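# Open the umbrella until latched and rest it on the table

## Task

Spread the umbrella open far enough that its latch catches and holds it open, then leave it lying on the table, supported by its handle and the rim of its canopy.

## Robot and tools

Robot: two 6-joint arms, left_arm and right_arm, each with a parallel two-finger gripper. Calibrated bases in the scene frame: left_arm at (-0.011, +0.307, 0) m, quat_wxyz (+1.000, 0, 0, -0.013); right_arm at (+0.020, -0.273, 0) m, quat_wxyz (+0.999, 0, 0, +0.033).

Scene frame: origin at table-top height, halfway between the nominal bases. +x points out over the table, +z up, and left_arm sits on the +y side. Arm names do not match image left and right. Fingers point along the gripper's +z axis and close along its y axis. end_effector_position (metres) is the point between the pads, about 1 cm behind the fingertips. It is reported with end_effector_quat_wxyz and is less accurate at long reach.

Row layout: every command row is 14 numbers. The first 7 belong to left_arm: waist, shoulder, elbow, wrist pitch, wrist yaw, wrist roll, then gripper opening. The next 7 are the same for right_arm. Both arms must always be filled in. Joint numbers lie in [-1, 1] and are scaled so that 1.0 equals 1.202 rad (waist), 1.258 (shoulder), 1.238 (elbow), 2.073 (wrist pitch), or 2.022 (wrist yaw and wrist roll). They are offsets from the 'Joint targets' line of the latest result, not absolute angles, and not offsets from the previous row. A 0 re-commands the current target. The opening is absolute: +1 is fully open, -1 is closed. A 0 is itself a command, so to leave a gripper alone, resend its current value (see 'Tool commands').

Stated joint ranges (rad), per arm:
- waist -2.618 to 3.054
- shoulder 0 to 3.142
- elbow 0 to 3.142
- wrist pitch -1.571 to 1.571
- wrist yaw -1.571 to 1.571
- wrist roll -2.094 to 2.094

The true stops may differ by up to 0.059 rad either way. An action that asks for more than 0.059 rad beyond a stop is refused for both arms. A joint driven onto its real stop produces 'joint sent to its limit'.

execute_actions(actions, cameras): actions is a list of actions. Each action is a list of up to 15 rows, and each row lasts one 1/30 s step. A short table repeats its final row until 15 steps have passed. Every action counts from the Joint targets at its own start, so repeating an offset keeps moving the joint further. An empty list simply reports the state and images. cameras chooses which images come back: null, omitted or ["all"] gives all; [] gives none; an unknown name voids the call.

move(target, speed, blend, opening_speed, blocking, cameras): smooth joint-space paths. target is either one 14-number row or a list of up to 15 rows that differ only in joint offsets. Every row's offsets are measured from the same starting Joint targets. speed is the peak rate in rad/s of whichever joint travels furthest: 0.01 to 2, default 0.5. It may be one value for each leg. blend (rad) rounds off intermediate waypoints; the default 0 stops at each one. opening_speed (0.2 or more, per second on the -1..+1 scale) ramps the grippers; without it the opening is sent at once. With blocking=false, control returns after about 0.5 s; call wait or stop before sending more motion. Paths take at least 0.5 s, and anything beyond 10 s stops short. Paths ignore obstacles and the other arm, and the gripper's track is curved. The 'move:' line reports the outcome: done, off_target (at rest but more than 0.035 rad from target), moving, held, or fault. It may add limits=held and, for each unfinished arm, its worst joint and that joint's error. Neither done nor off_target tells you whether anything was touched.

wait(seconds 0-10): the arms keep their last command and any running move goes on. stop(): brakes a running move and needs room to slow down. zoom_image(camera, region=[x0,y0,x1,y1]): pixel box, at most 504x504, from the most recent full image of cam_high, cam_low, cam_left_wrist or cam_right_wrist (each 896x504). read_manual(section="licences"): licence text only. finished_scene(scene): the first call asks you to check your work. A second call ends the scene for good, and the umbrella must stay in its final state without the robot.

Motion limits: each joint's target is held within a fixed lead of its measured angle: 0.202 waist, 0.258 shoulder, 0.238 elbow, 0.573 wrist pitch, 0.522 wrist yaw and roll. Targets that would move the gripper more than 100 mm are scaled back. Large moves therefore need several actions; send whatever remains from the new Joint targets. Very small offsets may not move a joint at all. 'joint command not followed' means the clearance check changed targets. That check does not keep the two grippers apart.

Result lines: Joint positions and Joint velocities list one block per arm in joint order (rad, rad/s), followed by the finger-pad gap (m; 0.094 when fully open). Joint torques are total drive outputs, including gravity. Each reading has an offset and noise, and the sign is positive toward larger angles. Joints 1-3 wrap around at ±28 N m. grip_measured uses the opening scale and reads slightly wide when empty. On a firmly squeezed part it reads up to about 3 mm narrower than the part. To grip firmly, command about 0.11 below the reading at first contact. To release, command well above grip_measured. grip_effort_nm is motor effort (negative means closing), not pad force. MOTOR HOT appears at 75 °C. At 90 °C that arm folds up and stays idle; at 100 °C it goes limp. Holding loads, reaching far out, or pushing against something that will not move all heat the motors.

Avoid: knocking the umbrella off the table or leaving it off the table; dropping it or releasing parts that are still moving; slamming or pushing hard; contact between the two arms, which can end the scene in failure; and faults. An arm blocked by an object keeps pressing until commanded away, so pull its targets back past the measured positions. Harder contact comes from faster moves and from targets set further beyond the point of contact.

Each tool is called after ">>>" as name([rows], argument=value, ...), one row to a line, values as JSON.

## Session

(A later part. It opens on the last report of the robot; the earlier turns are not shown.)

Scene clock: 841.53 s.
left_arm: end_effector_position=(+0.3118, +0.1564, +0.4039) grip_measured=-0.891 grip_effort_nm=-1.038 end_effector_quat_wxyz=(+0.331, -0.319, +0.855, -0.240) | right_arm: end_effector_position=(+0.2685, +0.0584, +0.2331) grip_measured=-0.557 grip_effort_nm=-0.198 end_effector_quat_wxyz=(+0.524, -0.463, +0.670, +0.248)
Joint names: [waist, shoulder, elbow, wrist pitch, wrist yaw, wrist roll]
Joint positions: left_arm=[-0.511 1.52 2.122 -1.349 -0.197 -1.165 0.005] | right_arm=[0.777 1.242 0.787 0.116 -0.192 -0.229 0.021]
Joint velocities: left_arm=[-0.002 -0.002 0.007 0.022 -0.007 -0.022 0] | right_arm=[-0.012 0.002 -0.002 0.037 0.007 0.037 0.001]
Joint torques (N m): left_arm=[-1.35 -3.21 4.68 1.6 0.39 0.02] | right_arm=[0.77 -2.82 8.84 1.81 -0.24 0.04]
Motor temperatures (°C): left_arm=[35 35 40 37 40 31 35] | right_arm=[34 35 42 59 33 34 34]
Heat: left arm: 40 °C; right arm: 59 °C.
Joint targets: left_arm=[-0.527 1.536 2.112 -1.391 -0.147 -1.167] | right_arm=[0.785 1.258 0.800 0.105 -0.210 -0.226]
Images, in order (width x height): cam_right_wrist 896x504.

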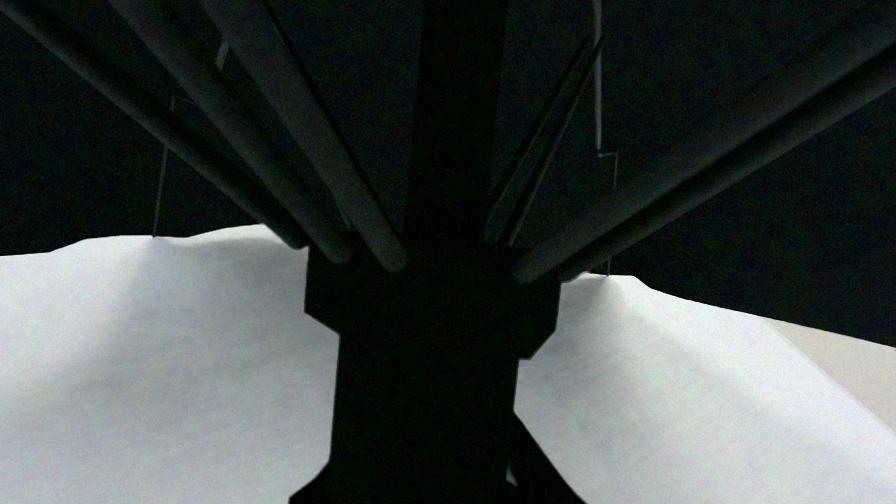

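>>> execute_actions([
  [[0,0,0,0,0,0,-0.95,0,0,0,0,0,0,0.0]],
], cameras=[])

>>> move(target=[0,0,0,0,0,0,-0.95,-0.0191,-0.0421,0.0323,-0.0265,-0.0074,0,0.0], speed=0.08, cameras=["cam_right_wrist","cam_high"])

Scene clock: 866.33 s.
left_arm: end_effector_position=(+0.3117, +0.1560, +0.4039) grip_measured=-0.891 grip_effort_nm=-1.038 end_effector_quat_wxyz=(+0.330, -0.319, +0.855, -0.241) | right_arm: end_effector_position=(+0.2685, +0.0588, +0.2319) grip_measured=-0.002 grip_effort_nm=0.081 end_effector_quat_wxyz=(+0.523, -0.463, +0.671, +0.249)
Joint names: [waist, shoulder, elbow, wrist pitch, wrist yaw, wrist roll]
Joint positions: left_arm=[-0.511 1.52 2.122 -1.349 -0.195 -1.165 0.005] | right_arm=[0.777 1.245 0.787 0.116 -0.193 -0.229 0.047]
Joint velocities: left_arm=[-0.012 -0.012 -0.012 -0.022 0.037 -0.037 0.001] | right_arm=[-0.002 0.032 -0.007 -0.051 0.007 -0.022 0.002]
Joint torques (N m): left_arm=[-1.35 -3.19 4.68 1.6 0.36 0.01] | right_arm=[0.76 -3.07 8.84 1.81 -0.22 0.04]
Motor temperatures (°C): left_arm=[35 34 40 38 39 31 35] | right_arm=[34 35 42 58 33 34 34]
Heat: left arm: 40 °C; right arm: 58 °C.
Joint targets: left_arm=[-0.527 1.536 2.112 -1.391 -0.147 -1.167] | right_arm=[0.785 1.258 0.800 0.105 -0.210 -0.226]
No camera images: "cameras" was empty.

Scene clock: 867.63 s.
left_arm: end_effector_position=(+0.3117, +0.1560, +0.4039) grip_measured=-0.891 grip_effort_nm=-1.033 end_effector_quat_wxyz=(+0.330, -0.319, +0.855, -0.241) | right_arm: end_effector_position=(+0.2662, +0.0550, +0.2339) grip_measured=-0.002 grip_effort_nm=0.081 end_effector_quat_wxyz=(+0.514, -0.466, +0.675, +0.251)
Joint names: [waist, shoulder, elbow, wrist pitch, wrist yaw, wrist roll]
Joint positions: left_arm=[-0.511 1.52 2.122 -1.349 -0.195 -1.165 0.005] | right_arm=[0.768 1.229 0.802 0.065 -0.211 -0.229 0.047]
Joint velocities: left_arm=[0.007 -0.007 -0.012 -0.081 0.022 -0.095 0] | right_arm=[0.002 0.007 0.002 -0.007 -0.007 -0.007 -0.001]
Joint torques (N m): left_arm=[-1.35 -3.21 4.68 1.6 0.37 0.02] | right_arm=[-0.59 -5.81 11.17 1.78 -0.21 0.05]
Motor temperatures (°C): left_arm=[35 34 40 38 39 31 35] | right_arm=[34 35 42 57 33 34 34]
Heat: left arm: 40 °C; right arm: 57 °C.
Joint targets: left_arm=[-0.527 1.536 2.112 -1.391 -0.147 -1.167] | right_arm=[0.762 1.206 0.840 0.050 -0.225 -0.226]
move: off_target (left_arm, right_arm); left_arm: the wrist yaw is farthest, 0.048 rad from its target; right_arm: the elbow is farthest, 0.038 rad from its target
Images, in order (width x height): cam_high 896x504, cam_right_wrist 896x504.

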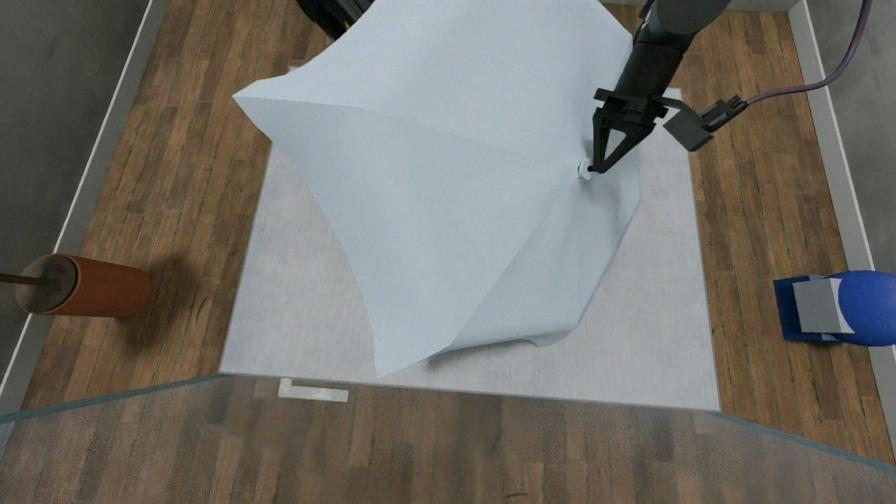

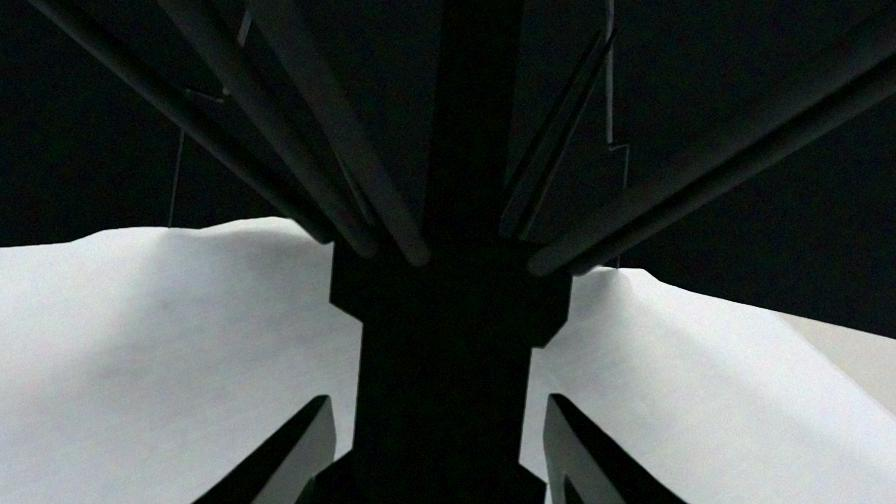

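>>> move(target=[0,0,0,0,0,0,-0.95,0,0,0.0282,-0.0048,0,0,0.0], speed=0.08, cameras=["cam_right_wrist"])

Scene clock: 871.57 s.
left_arm: end_effector_position=(+0.3117, +0.1560, +0.4039) grip_measured=-0.891 grip_effort_nm=-1.038 end_effector_quat_wxyz=(+0.330, -0.319, +0.855, -0.241) | right_arm: end_effector_position=(+0.2686, +0.0577, +0.2484) grip_measured=-0.002 grip_effort_nm=0.081 end_effector_quat_wxyz=(+0.524, -0.464, +0.668, +0.253)
Joint names: [waist, shoulder, elbow, wrist pitch, wrist yaw, wrist roll]
Joint positions: left_arm=[-0.511 1.52 2.122 -1.349 -0.195 -1.165 0.005] | right_arm=[0.768 1.229 0.837 0.056 -0.211 -0.229 0.047]
Joint velocities: left_arm=[-0.007 0.007 0.002 -0.022 0.007 0.095 0.001] | right_arm=[-0.012 0.007 0.022 -0.007 -0.007 0.051 0]
Joint torques (N m): left_arm=[-1.35 -3.18 4.68 1.59 0.37 0.02] | right_arm=[-0.54 -5.83 11.15 1.76 -0.2 0.05]
Motor temperatures (°C): left_arm=[35 34 40 38 39 31 35] | right_arm=[34 35 41 57 33 34 34]
Heat: left arm: 40 °C; right arm: 57 °C.
Joint targets: left_arm=[-0.527 1.536 2.112 -1.391 -0.147 -1.167] | right_arm=[0.762 1.206 0.875 0.040 -0.225 -0.226]
move: off_target (left_arm, right_arm); left_arm: the wrist yaw is farthest, 0.048 rad from its target; right_arm: the elbow is farthest, 0.038 rad from its target
Images, in order (width x height): cam_right_wrist 896x504.

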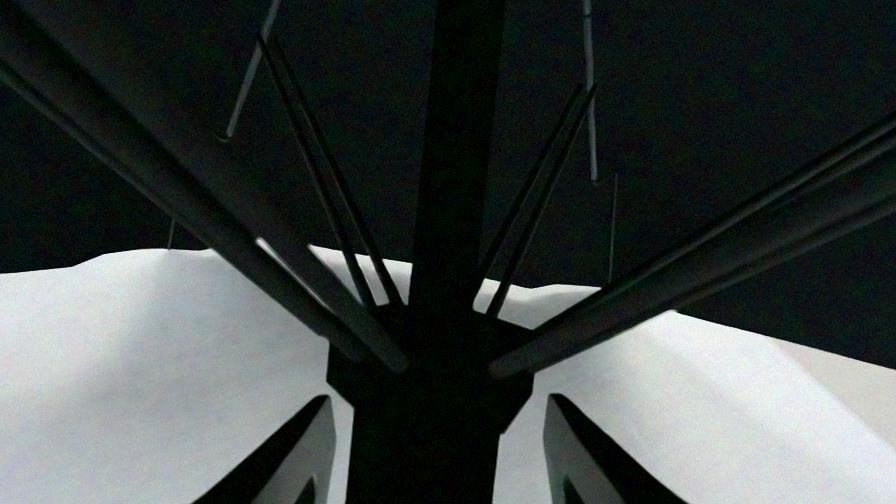

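>>> execute_actions([
  [[0,0,0,0,0,0,-0.95,0,0,0,0,0,0,-0.33]],
  [[0,0,0,0,0,0,-0.95,0,0,0,0,0,0,-0.38]],
], cameras=["cam_right_wrist"])

Scene clock: 875.27 s.
left_arm: end_effector_position=(+0.3117, +0.1555, +0.4041) grip_measured=-0.891 grip_effort_nm=-1.038 end_effector_quat_wxyz=(+0.329, -0.318, +0.855, -0.242) | right_arm: end_effector_position=(+0.2668, +0.0584, +0.2478) grip_measured=-0.378 grip_effort_nm=-0.159 end_effector_quat_wxyz=(+0.521, -0.466, +0.667, +0.257)
Joint names: [waist, shoulder, elbow, wrist pitch, wrist yaw, wrist roll]
Joint positions: left_arm=[-0.511 1.52 2.122 -1.348 -0.193 -1.165 0.005] | right_arm=[0.768 1.229 0.837 0.052 -0.222 -0.229 0.029]
Joint velocities: left_arm=[0.002 -0.012 -0.002 0.037 0.037 -0.037 0] | right_arm=[-0.002 -0.002 0.012 0.11 0.022 -0.081 -0.001]
Joint torques (N m): left_arm=[-1.35 -3.21 4.7 1.59 0.34 0.01] | right_arm=[-0.59 -5.78 11.21 1.79 -0.09 0.04]
Motor temperatures (°C): left_arm=[35 34 40 38 39 31 35] | right_arm=[34 35 42 56 33 34 34]
Heat: left arm: 40 °C; right arm: 56 °C.
Joint targets: left_arm=[-0.527 1.536 2.112 -1.391 -0.147 -1.167] | right_arm=[0.762 1.206 0.875 0.040 -0.225 -0.226]
Images, in order (width x height): cam_right_wrist 896x504.

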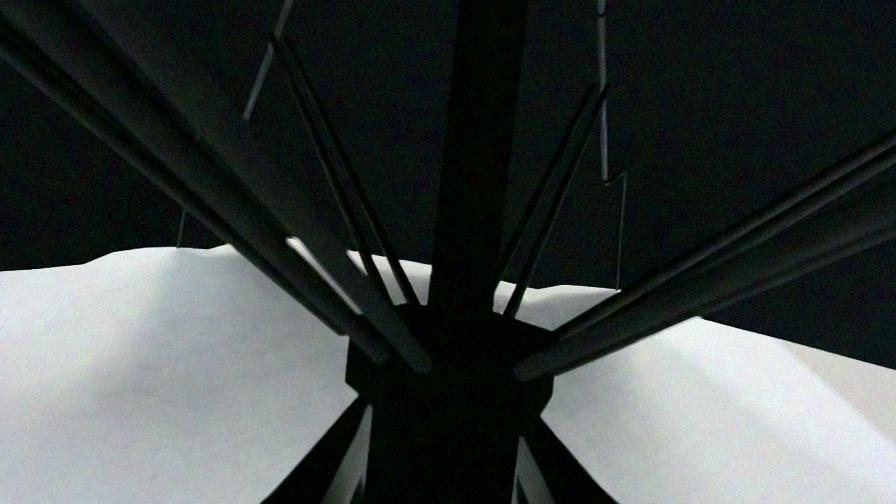

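>>> execute_actions([
  [[0,0,0,0,0,0,-0.95,0,0,0,0,0,0,-0.41]],
  [[0,0,0,0,0,0,-0.95,0,0,0,0,0,0,-0.44]],
], cameras=["cam_right_wrist"])

Scene clock: 877.77 s.
left_arm: end_effector_position=(+0.3117, +0.1553, +0.4041) grip_measured=-0.891 grip_effort_nm=-1.043 end_effector_quat_wxyz=(+0.329, -0.318, +0.855, -0.242) | right_arm: end_effector_position=(+0.2656, +0.0590, +0.2476) grip_measured=-0.438 grip_effort_nm=-0.159 end_effector_quat_wxyz=(+0.519, -0.468, +0.666, +0.260)
Joint names: [waist, shoulder, elbow, wrist pitch, wrist yaw, wrist roll]
Joint positions: left_arm=[-0.511 1.52 2.122 -1.348 -0.192 -1.165 0.005] | right_arm=[0.768 1.229 0.837 0.051 -0.229 -0.229 0.026]
Joint velocities: left_arm=[-0.007 -0.002 -0.012 0.007 -0.007 0.022 0] | right_arm=[0.017 0.007 -0.002 0.007 0.022 0.007 -0.001]
Joint torques (N m): left_arm=[-1.35 -3.21 4.71 1.58 0.34 0.02] | right_arm=[-0.57 -5.82 11.23 1.81 -0.01 0.04]
Motor temperatures (°C): left_arm=[35 34 40 38 38 31 35] | right_arm=[34 35 42 56 33 34 34]
Heat: left arm: 40 °C; right arm: 56 °C.
Joint targets: left_arm=[-0.527 1.536 2.112 -1.391 -0.147 -1.167] | right_arm=[0.762 1.206 0.875 0.040 -0.225 -0.226]
Images, in order (width x height): cam_right_wrist 896x504.

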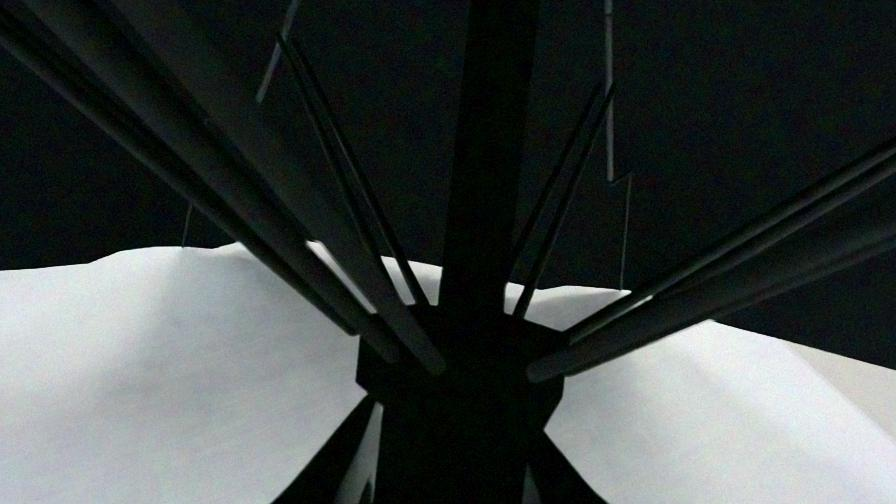

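>>> execute_actions([
  [[0,0,0,0,0,0,-0.95,0,0,0,0,0,0,-0.47]],
  [[0,0,0,0,0,0,-0.95,0,0,0,0,0,0,-0.5]],
  [[0,0,0,0,0,0,-0.95,0,0,0,0,0,0,-0.53]],
], cameras=["cam_right_wrist"])

Scene clock: 888.50 s.
left_arm: end_effector_position=(+0.3117, +0.1553, +0.4041) grip_measured=-0.891 grip_effort_nm=-1.038 end_effector_quat_wxyz=(+0.329, -0.318, +0.855, -0.242) | right_arm: end_effector_position=(+0.2652, +0.0592, +0.2475) grip_measured=-0.526 grip_effort_nm=-0.745 end_effector_quat_wxyz=(+0.519, -0.469, +0.666, +0.261)
Joint names: [waist, shoulder, elbow, wrist pitch, wrist yaw, wrist roll]
Joint positions: left_arm=[-0.511 1.52 2.122 -1.348 -0.191 -1.165 0.005] | right_arm=[0.768 1.229 0.837 0.05 -0.231 -0.229 0.022]
Joint velocities: left_arm=[0.017 0.007 -0.002 -0.037 -0.051 -0.051 -0.001] | right_arm=[-0.002 -0.002 0.002 -0.037 0.066 -0.051 0.001]
Joint torques (N m): left_arm=[-1.35 -3.21 4.7 1.58 0.33 0.02] | right_arm=[-0.61 -5.87 11.17 1.82 0.03 0.03]
Motor temperatures (°C): left_arm=[35 34 40 38 38 31 35] | right_arm=[34 35 42 56 33 34 34]
Heat: left arm: 40 °C; right arm: 56 °C.
Joint targets: left_arm=[-0.527 1.536 2.112 -1.391 -0.147 -1.167] | right_arm=[0.762 1.206 0.875 0.040 -0.225 -0.226]
Images, in order (width x height): cam_right_wrist 896x504.

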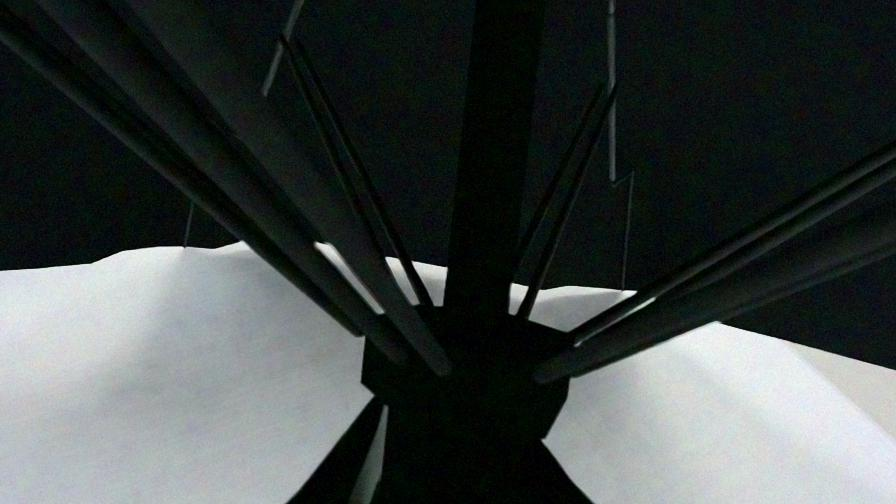

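>>> move(target=[0,0,0,0,0,0,-0.95,0,0,-0.06,0.01,0,0,-0.55], speed=0.1, cameras=["cam_right_wrist","cam_high"])

Scene clock: 893.77 s.
left_arm: end_effector_position=(+0.3116, +0.1551, +0.4040) grip_measured=-0.891 grip_effort_nm=-1.033 end_effector_quat_wxyz=(+0.329, -0.318, +0.856, -0.243) | right_arm: end_effector_position=(+0.2645, +0.0585, +0.2463) grip_measured=-0.539 grip_effort_nm=-1.067 end_effector_quat_wxyz=(+0.520, -0.468, +0.665, +0.261)
Joint names: [waist, shoulder, elbow, wrist pitch, wrist yaw, wrist roll]
Joint positions: left_arm=[-0.511 1.52 2.122 -1.348 -0.19 -1.165 0.005] | right_arm=[0.768 1.225 0.826 0.062 -0.231 -0.229 0.022]
Joint velocities: left_arm=[-0.007 0.017 -0.002 -0.022 -0.037 0.022 0] | right_arm=[-0.012 -0.012 0.012 0.007 -0.007 -0.081 0.001]
Joint torques (N m): left_arm=[-1.36 -3.19 4.71 1.58 0.33 0.02] | right_arm=[-0.59 -5.46 5.75 1.89 0.02 0.05]
Motor temperatures (°C): left_arm=[35 34 40 38 38 31 35] | right_arm=[34 35 42 56 33 34 34]
Heat: left arm: 40 °C; right arm: 56 °C.
Joint targets: left_arm=[-0.527 1.536 2.112 -1.391 -0.147 -1.167] | right_arm=[0.762 1.206 0.800 0.061 -0.225 -0.226]
move: off_target (left_arm); left_arm: the wrist pitch is farthest, 0.043 rad from its target
Images, in order (width x height): cam_high 896x504, cam_right_wrist 896x504.

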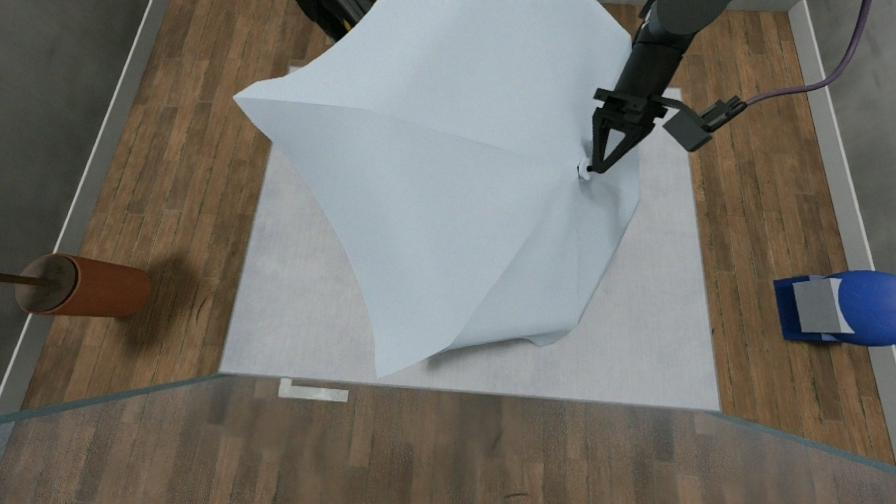

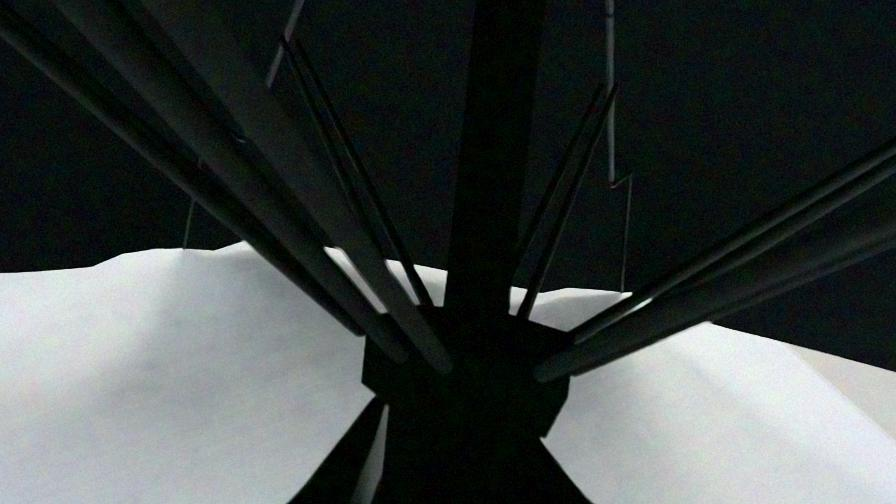

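>>> move(target=[0,0,0,0,0,0,-0.95,0,0,-0.04,0,0,0,-0.57], speed=0.1, cameras=["cam_right_wrist"])

Scene clock: 895.83 s.
left_arm: end_effector_position=(+0.3110, +0.1568, +0.4020) grip_measured=-0.891 grip_effort_nm=-1.033 end_effector_quat_wxyz=(+0.328, -0.319, +0.857, -0.237) | right_arm: end_effector_position=(+0.2619, +0.0556, +0.2394) grip_measured=-0.539 grip_effort_nm=-1.062 end_effector_quat_wxyz=(+0.523, -0.468, +0.663, +0.262)
Joint names: [waist, shoulder, elbow, wrist pitch, wrist yaw, wrist roll]
Joint positions: left_arm=[-0.511 1.522 2.122 -1.357 -0.197 -1.165 0.005] | right_arm=[0.768 1.213 0.784 0.098 -0.231 -0.229 0.022]
Joint velocities: left_arm=[-0.002 0.002 0.007 -0.051 0.007 -0.037 0] | right_arm=[-0.002 0.002 -0.002 -0.081 0.037 0.007 0.001]
Joint torques (N m): left_arm=[-1.35 -3.28 4.68 1.67 0.39 0.02] | right_arm=[-0.59 -4.33 5.05 1.56 0.02 0.04]
Motor temperatures (°C): left_arm=[35 34 40 38 38 31 35] | right_arm=[34 35 42 55 33 34 34]
Heat: left arm: 40 °C; right arm: 55 °C.
Joint targets: left_arm=[-0.527 1.537 2.112 -1.391 -0.147 -1.167] | right_arm=[0.762 1.206 0.751 0.061 -0.225 -0.226]
move: off_target (left_arm, right_arm); left_arm: the wrist yaw is farthest, 0.050 rad from its target; right_arm: the wrist pitch is farthest, 0.037 rad from its target
Images, in order (width x height): cam_right_wrist 896x504.

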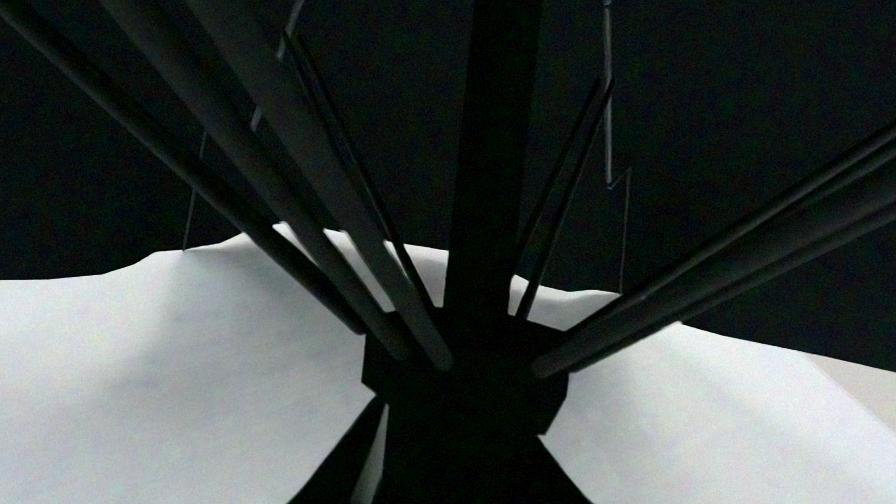

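>>> execute_actions(actions=[], cameras=["cam_low", "cam_high"])

>>> zoom_image(camera="cam_low", region=[440, 260, 780, 420])

Scene clock: 1015.83 s.
left_arm: end_effector_position=(+0.3109, +0.1568, +0.4019) grip_measured=-0.891 grip_effort_nm=-1.038 end_effector_quat_wxyz=(+0.328, -0.319, +0.857, -0.236) | right_arm: end_effector_position=(+0.2619, +0.0556, +0.2393) grip_measured=-0.539 grip_effort_nm=-1.062 end_effector_quat_wxyz=(+0.523, -0.468, +0.663, +0.262)
Joint names: [waist, shoulder, elbow, wrist pitch, wrist yaw, wrist roll]
Joint positions: left_arm=[-0.511 1.522 2.122 -1.358 -0.197 -1.165 0.005] | right_arm=[0.768 1.213 0.784 0.098 -0.231 -0.229 0.022]
Joint velocities: left_arm=[0.017 -0.007 0.002 -0.037 0.051 -0.007 0.001] | right_arm=[0.002 -0.012 -0.007 -0.051 -0.051 -0.007 0]
Joint torques (N m): left_arm=[-1.33 -3.3 4.7 1.67 0.39 0.02] | right_arm=[-0.58 -4.34 5.12 1.58 0.02 0.03]
Motor temperatures (°C): left_arm=[34 34 40 41 35 31 35] | right_arm=[34 35 37 48 33 34 36]
Heat: left arm: 41 °C; right arm: 48 °C.
Joint targets: left_arm=[-0.527 1.537 2.112 -1.391 -0.147 -1.167] | right_arm=[0.762 1.206 0.751 0.061 -0.225 -0.226]
Tool commands: left_gripper/opening=-0.95 right_gripper/opening=-0.57
Images, in order (width x height): cam_high 896x504, cam_low 896x504.

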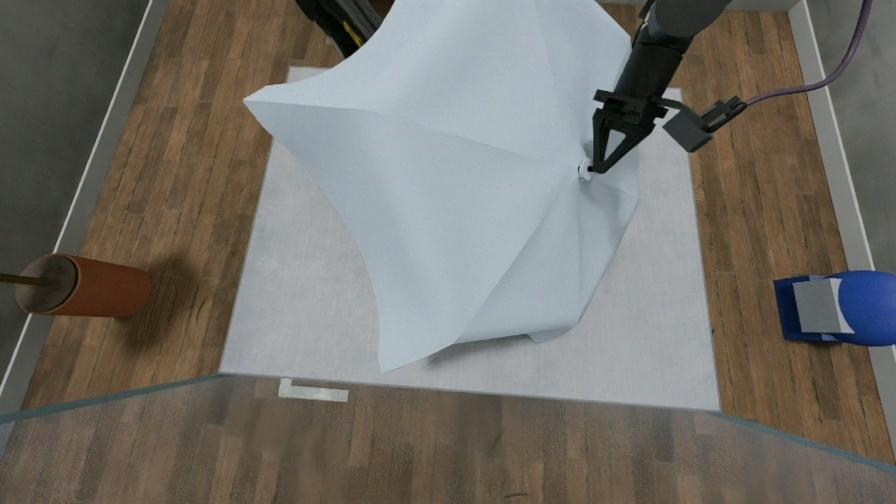

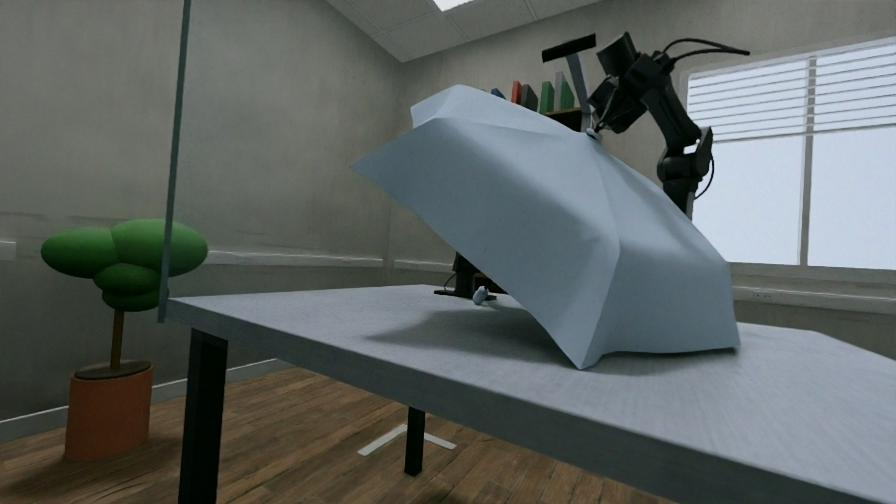

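Scaled by 1.482 from the camera's 896x504 image, which has a finer 1280x720 frame.

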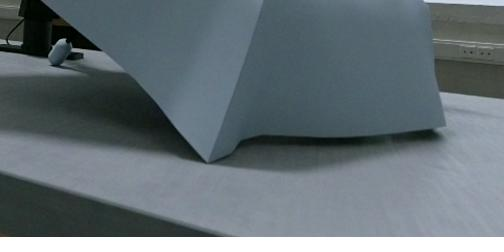

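>>> execute_actions(actions=[])

Scene clock: 1050.17 s.
left_arm: end_effector_position=(+0.3109, +0.1568, +0.4019) grip_measured=-0.891 grip_effort_nm=-1.033 end_effector_quat_wxyz=(+0.328, -0.319, +0.857, -0.236) | right_arm: end_effector_position=(+0.2619, +0.0556, +0.2393) grip_measured=-0.539 grip_effort_nm=-1.062 end_effector_quat_wxyz=(+0.523, -0.468, +0.663, +0.262)
Joint names: [waist, shoulder, elbow, wrist pitch, wrist yaw, wrist roll]
Joint positions: left_arm=[-0.511 1.522 2.122 -1.358 -0.197 -1.165 0.005] | right_arm=[0.768 1.213 0.784 0.098 -0.231 -0.229 0.022]
Joint velocities: left_arm=[-0.002 0.002 -0.017 0.095 0.095 -0.007 0.001] | right_arm=[-0.002 0.002 -0.002 -0.037 0.007 -0.022 0]
Joint torques (N m): left_arm=[-1.35 -3.32 4.71 1.67 0.38 0.02] | right_arm=[-0.55 -4.27 5.11 1.57 0.03 0.05]
Motor temperatures (°C): left_arm=[34 34 40 41 35 31 35] | right_arm=[34 35 37 47 33 34 37]
Heat: left arm: 41 °C; right arm: 47 °C.
Joint targets: left_arm=[-0.527 1.537 2.112 -1.391 -0.147 -1.167] | right_arm=[0.762 1.206 0.751 0.061 -0.225 -0.226]
Tool commands: left_gripper/opening=-0.95 right_gripper/opening=-0.57

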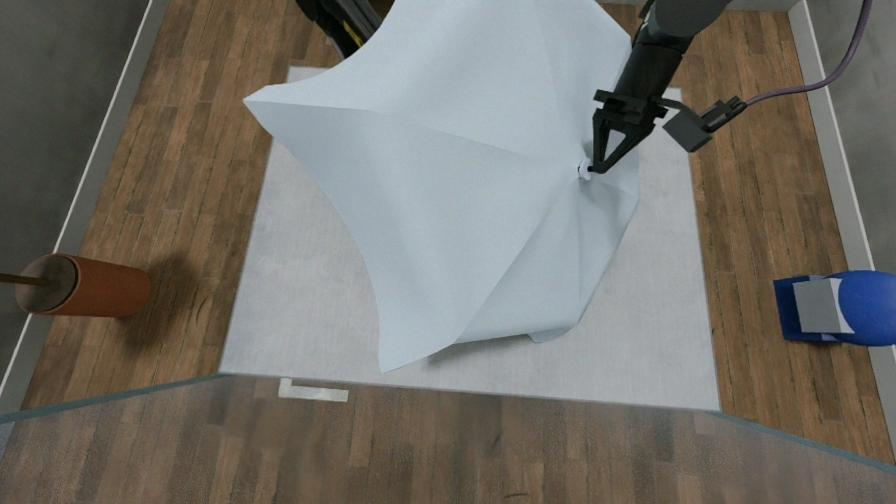

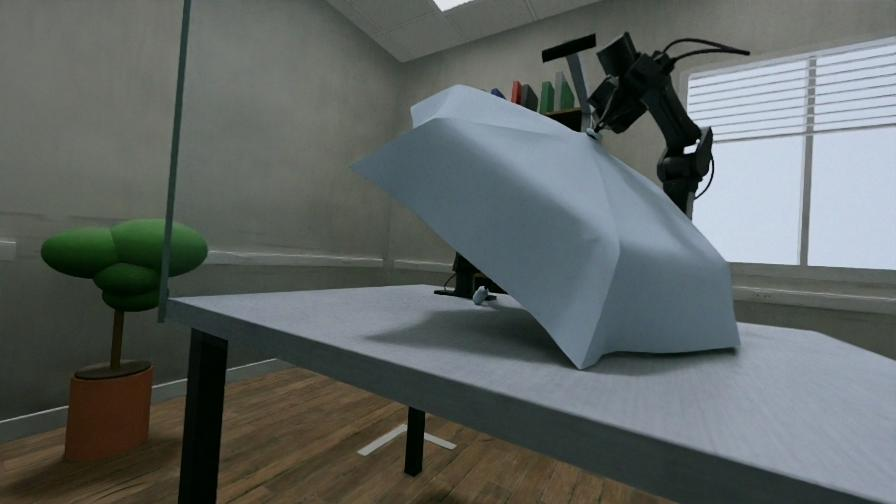

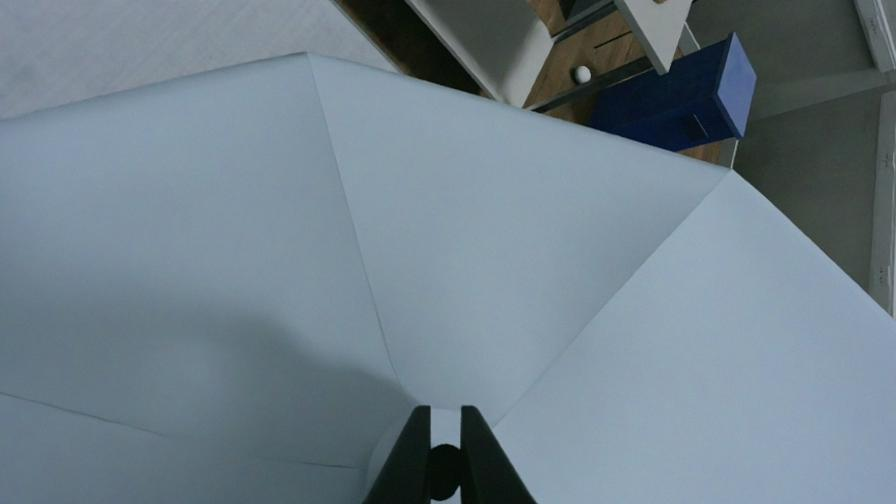

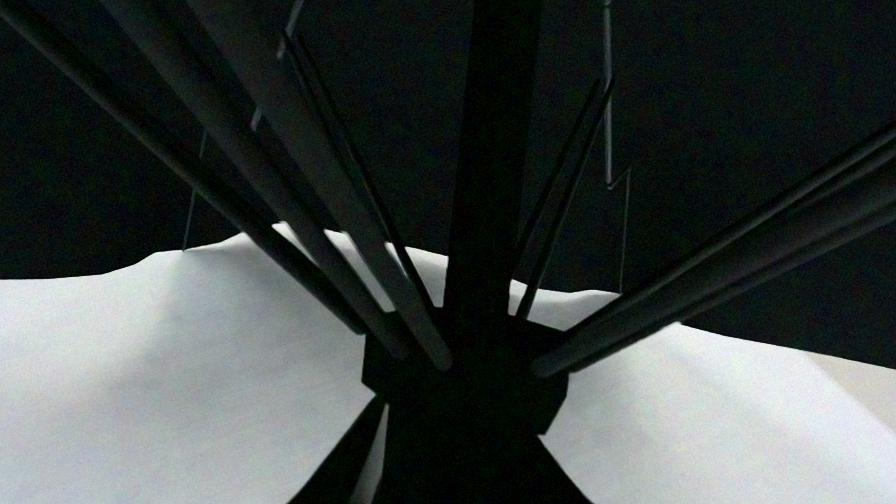

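>>> zoom_image(camera="cam_right_wrist", region=[240, 230, 700, 504])

>>> zoom_image(camera="cam_low", region=[350, 70, 760, 390])

Scaled by 1.096 from the camera's 896x504 image, which has a finer 1280x720 frame.

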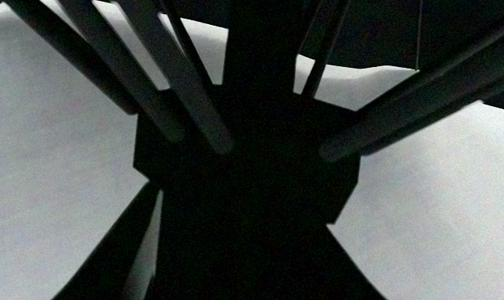

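Scaled by 1.229 from the camera's 896x504 image, which has a finer 1280x720 frame.

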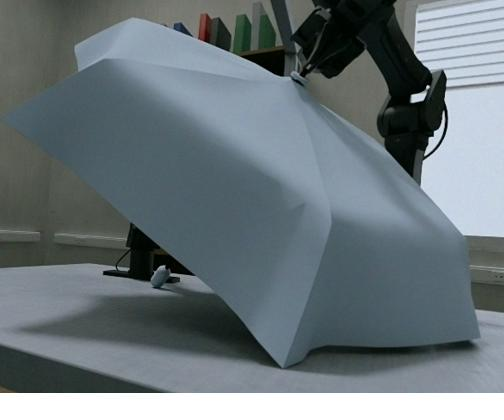

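>>> move(target=[0,0,0,0,0,0,-0.95, 0,0,0,0,0,0,-0.15], opening_speed=1.0, cameras=["cam_right_wrist","cam_high"])

Scene clock: 1237.77 s.
left_arm: end_effector_position=(+0.3097, +0.1540, +0.4016) grip_measured=-0.891 grip_effort_nm=-1.043 end_effector_quat_wxyz=(+0.323, -0.316, +0.859, -0.241) | right_arm: end_effector_position=(+0.2605, +0.0533, +0.2306) grip_measured=-0.152 grip_effort_nm=0.081 end_effector_quat_wxyz=(+0.513, -0.470, +0.670, +0.259)
Joint names: [waist, shoulder, elbow, wrist pitch, wrist yaw, wrist roll]
Joint positions: left_arm=[-0.513 1.522 2.122 -1.358 -0.185 -1.165 0.005] | right_arm=[0.766 1.213 0.773 0.083 -0.231 -0.229 0.04]
Joint velocities: left_arm=[-0.012 -0.007 0.007 -0.051 0.022 -0.066 0] | right_arm=[0.007 0.002 0.012 -0.007 -0.051 -0.007 0]
Joint torques (N m): left_arm=[-1.13 -3.32 4.72 1.67 0.27 0.02] | right_arm=[-0.47 -4.27 5.93 1.7 0.02 0.04]
Motor temperatures (°C): left_arm=[34 34 39 42 33 31 35] | right_arm=[34 34 36 44 33 34 37]
Heat: left arm: 42 °C; right arm: 44 °C.
Joint targets: left_arm=[-0.527 1.537 2.112 -1.391 -0.147 -1.167] | right_arm=[0.762 1.206 0.751 0.061 -0.225 -0.226]
move: off_target (left_arm); left_arm: the wrist yaw is farthest, 0.038 rad from its target
Images, in order (width x height): cam_high 896x504, cam_right_wrist 896x504.

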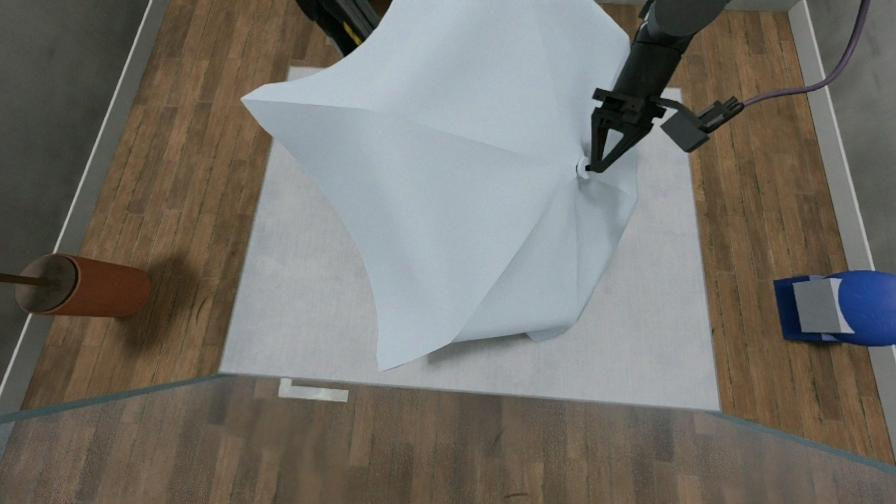

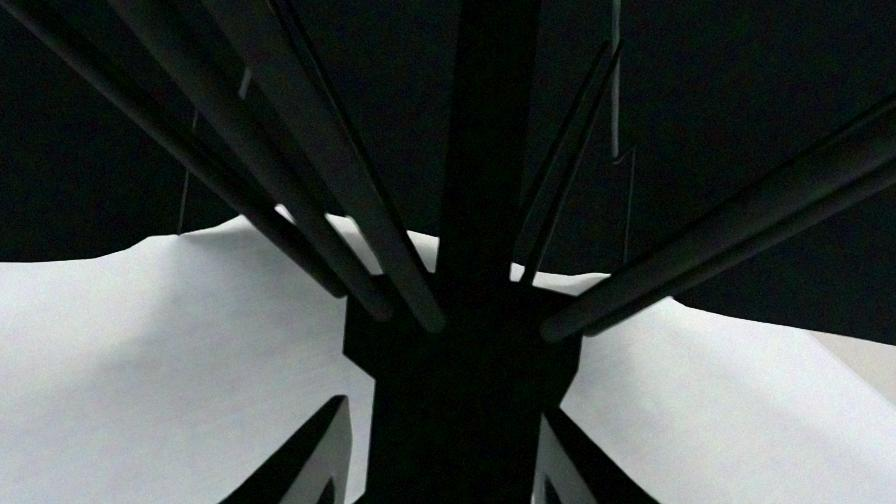

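>>> move([
  [0,0,0,0,0,0,-0.95, -0.1067,-0.0932,-0.2006,0.1649,-0.1129,0.0717,-0.15],
  [0,0,0,0,0,0,-0.95, 0.2265,-0.0816,-0.2593,0.2472,0.3082,-0.0224,-0.15],
], speed=0.4, blend=0.05)

Scene clock: 1244.07 s.
left_arm: end_effector_position=(+0.3097, +0.1540, +0.4016) grip_measured=-0.891 grip_effort_nm=-1.033 end_effector_quat_wxyz=(+0.323, -0.316, +0.859, -0.241) | right_arm: end_effector_position=(+0.2471, +0.0236, +0.2287) grip_measured=-0.152 grip_effort_nm=0.090 end_effector_quat_wxyz=(+0.659, -0.358, +0.647, +0.137)
Joint names: [waist, shoulder, elbow, wrist pitch, wrist yaw, wrist roll]
Joint positions: left_arm=[-0.513 1.522 2.122 -1.358 -0.185 -1.165 0.005] | right_arm=[1.029 1.111 0.451 0.558 0.384 -0.262 0.04]
Joint velocities: left_arm=[0.007 -0.007 -0.002 -0.022 0.007 -0.007 0] | right_arm=[-0.002 -0.002 0.002 0.037 0.007 -0.022 0]
Joint torques (N m): left_arm=[-1.14 -3.3 4.7 1.67 0.28 0.01] | right_arm=[0.51 -3.28 5.71 2.04 0.17 -0.07]
Motor temperatures (°C): left_arm=[34 34 39 42 33 31 35] | right_arm=[34 34 36 45 33 34 37]
Heat: left arm: 42 °C; right arm: 45 °C.
Joint targets: left_arm=[-0.527 1.537 2.112 -1.391 -0.147 -1.167] | right_arm=[1.034 1.103 0.430 0.573 0.398 -0.272]
move: off_target (left_arm); left_arm: the wrist yaw is farthest, 0.038 rad from its target

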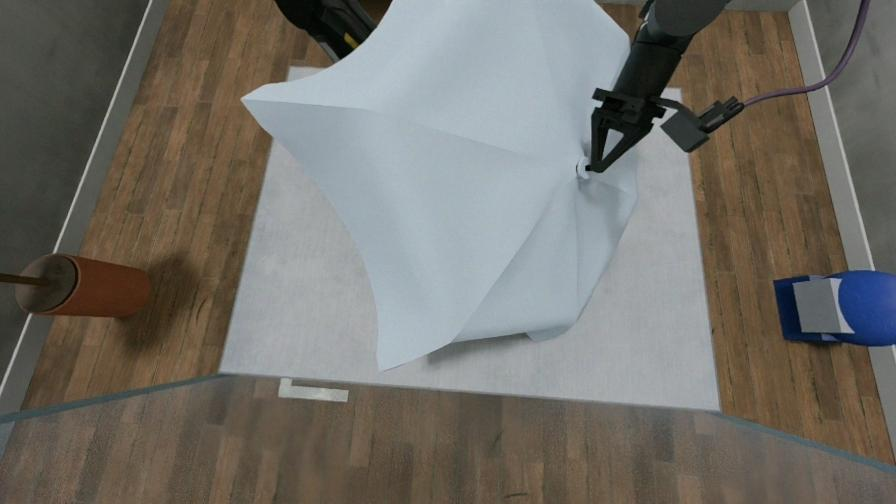

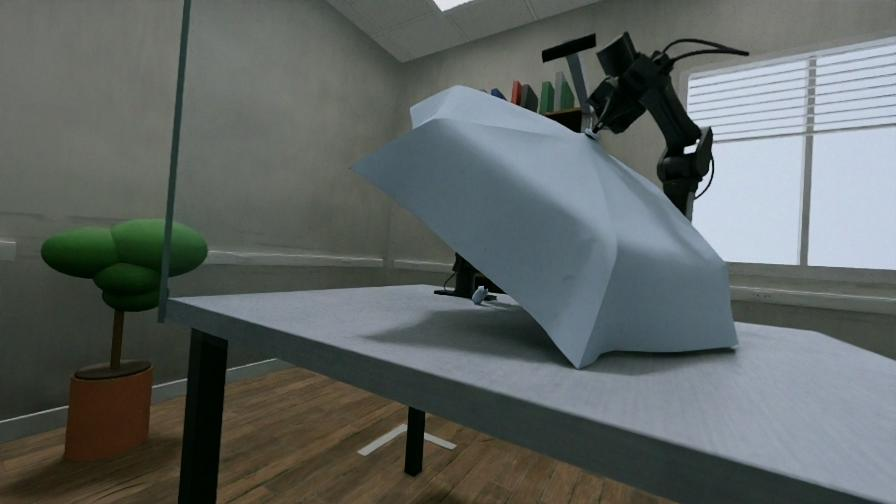

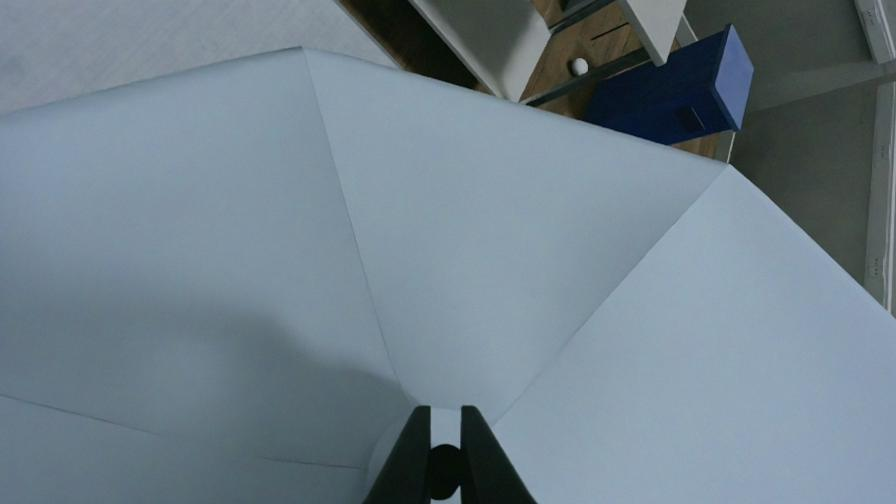

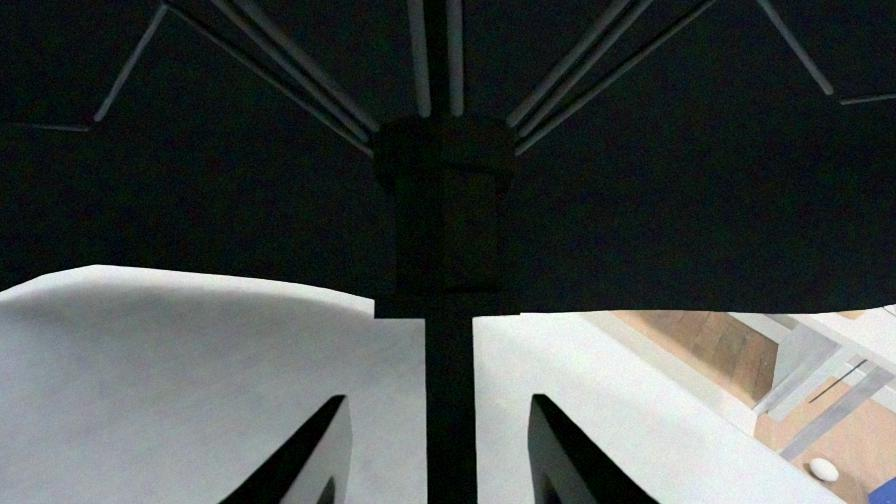

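>>> move([
  [0,0,0,0,0,0,-0.95, 0.14,0.1373,0.0154,0.1058,0.2026,-0.0771,-0.15],
  [0,0,0,0,0,0,-0.95, 0.2163,0.3418,0.0527,0.299,0.3547,-0.2124,-0.15],
], speed=0.4, blend=0.05, cameras=["cam_high","cam_right_wrist"])

Scene clock: 1263.50 s.
left_arm: end_effector_position=(+0.3097, +0.1540, +0.4016) grip_measured=-0.891 grip_effort_nm=-1.038 end_effector_quat_wxyz=(+0.323, -0.316, +0.859, -0.241) | right_arm: end_effector_position=(+0.2451, +0.0146, +0.2171) grip_measured=-0.152 grip_effort_nm=0.081 end_effector_quat_wxyz=(+0.716, -0.278, +0.629, -0.121)
Joint names: [waist, shoulder, elbow, wrist pitch, wrist yaw, wrist roll]
Joint positions: left_arm=[-0.513 1.522 2.122 -1.358 -0.185 -1.165 0.005] | right_arm=[1.289 1.52 0.465 1.177 1.104 -0.693 0.04]
Joint velocities: left_arm=[0.002 0.007 -0.012 0.007 0.022 0.022 -0.001] | right_arm=[0.007 0.017 0.007 -0.007 -0.037 -0.022 0]
Joint torques (N m): left_arm=[-1.13 -3.3 4.7 1.67 0.28 0.02] | right_arm=[0.5 -3.54 8.54 1.67 0.05 -0.07]
Motor temperatures (°C): left_arm=[34 34 39 42 33 31 35] | right_arm=[34 34 36 46 33 34 36]
Heat: left arm: 42 °C; right arm: 46 °C.
Joint targets: left_arm=[-0.527 1.537 2.112 -1.391 -0.147 -1.167] | right_arm=[1.294 1.533 0.495 1.193 1.116 -0.701]
move: off_target (left_arm); left_arm: the wrist yaw is farthest, 0.038 rad from its target
Images, in order (width x height): cam_high 896x504, cam_right_wrist 896x504.

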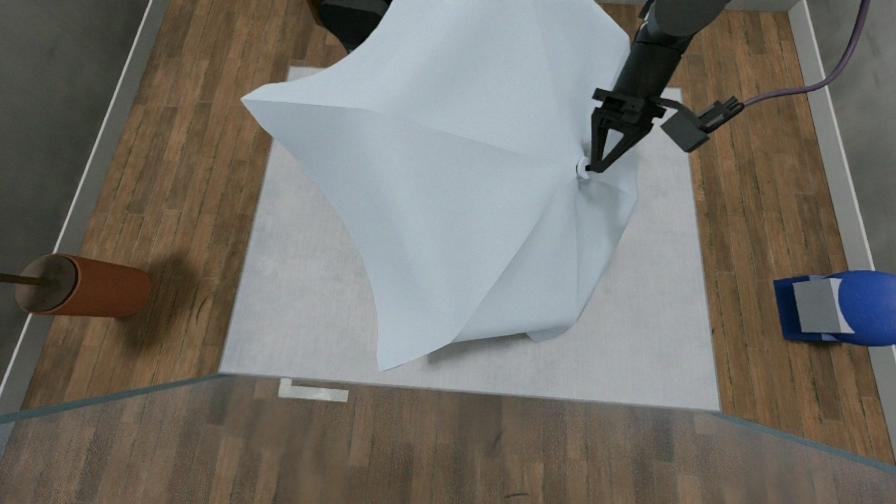

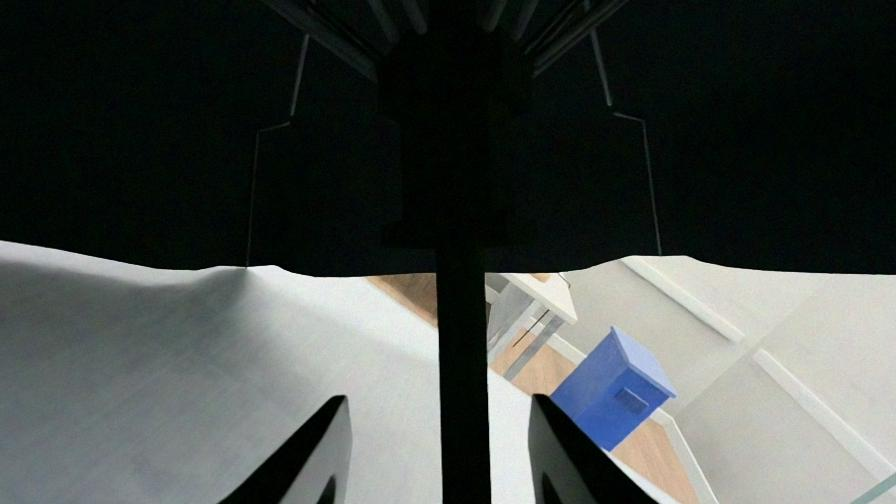

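>>> move(target=[0,0,0,0,0,0,-0.95, -0.0121,-0.0257,0.0495,-0.0464,-0.0067,0.0015,-0.15], speed=0.2, cameras=["cam_right_wrist"])

Scene clock: 1276.60 s.
left_arm: end_effector_position=(+0.3097, +0.1540, +0.4016) grip_measured=-0.891 grip_effort_nm=-1.038 end_effector_quat_wxyz=(+0.323, -0.316, +0.859, -0.241) | right_arm: end_effector_position=(+0.2486, +0.0244, +0.2280) grip_measured=-0.152 grip_effort_nm=0.085 end_effector_quat_wxyz=(+0.715, -0.277, +0.629, -0.123)
Joint names: [waist, shoulder, elbow, wrist pitch, wrist yaw, wrist roll]
Joint positions: left_arm=[-0.513 1.522 2.122 -1.358 -0.185 -1.165 0.005] | right_arm=[1.285 1.52 0.527 1.114 1.105 -0.694 0.04]
Joint velocities: left_arm=[-0.002 -0.012 0.012 -0.051 -0.037 -0.037 -0.001] | right_arm=[0.002 -0.002 -0.017 -0.037 -0.066 -0.037 0.001]
Joint torques (N m): left_arm=[-1.14 -3.32 4.71 1.67 0.28 0.02] | right_arm=[-0.59 -6.28 8.69 1.37 -0.1 -0.03]
Motor temperatures (°C): left_arm=[34 34 39 43 33 31 35] | right_arm=[34 34 37 45 33 34 36]
Heat: left arm: 43 °C; right arm: 45 °C.
Joint targets: left_arm=[-0.527 1.537 2.112 -1.391 -0.147 -1.167] | right_arm=[1.279 1.501 0.556 1.097 1.102 -0.698]
move: off_target (left_arm); left_arm: the wrist yaw is farthest, 0.038 rad from its target
Images, in order (width x height): cam_right_wrist 896x504.

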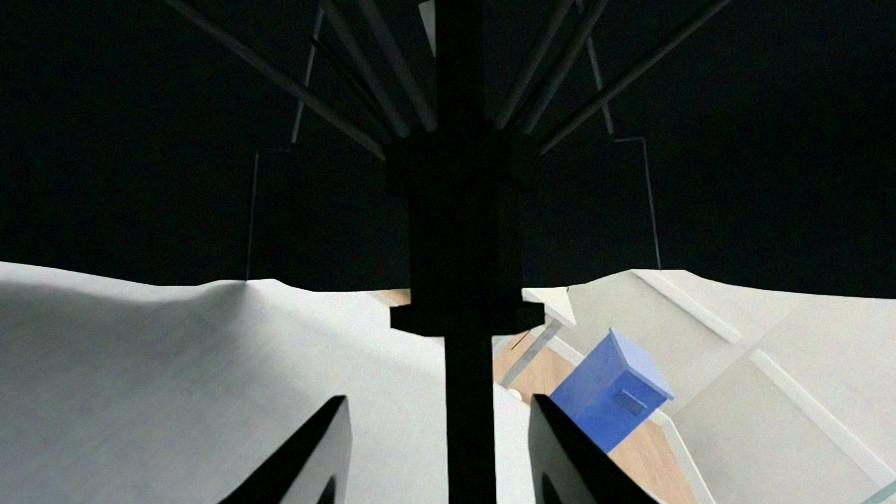

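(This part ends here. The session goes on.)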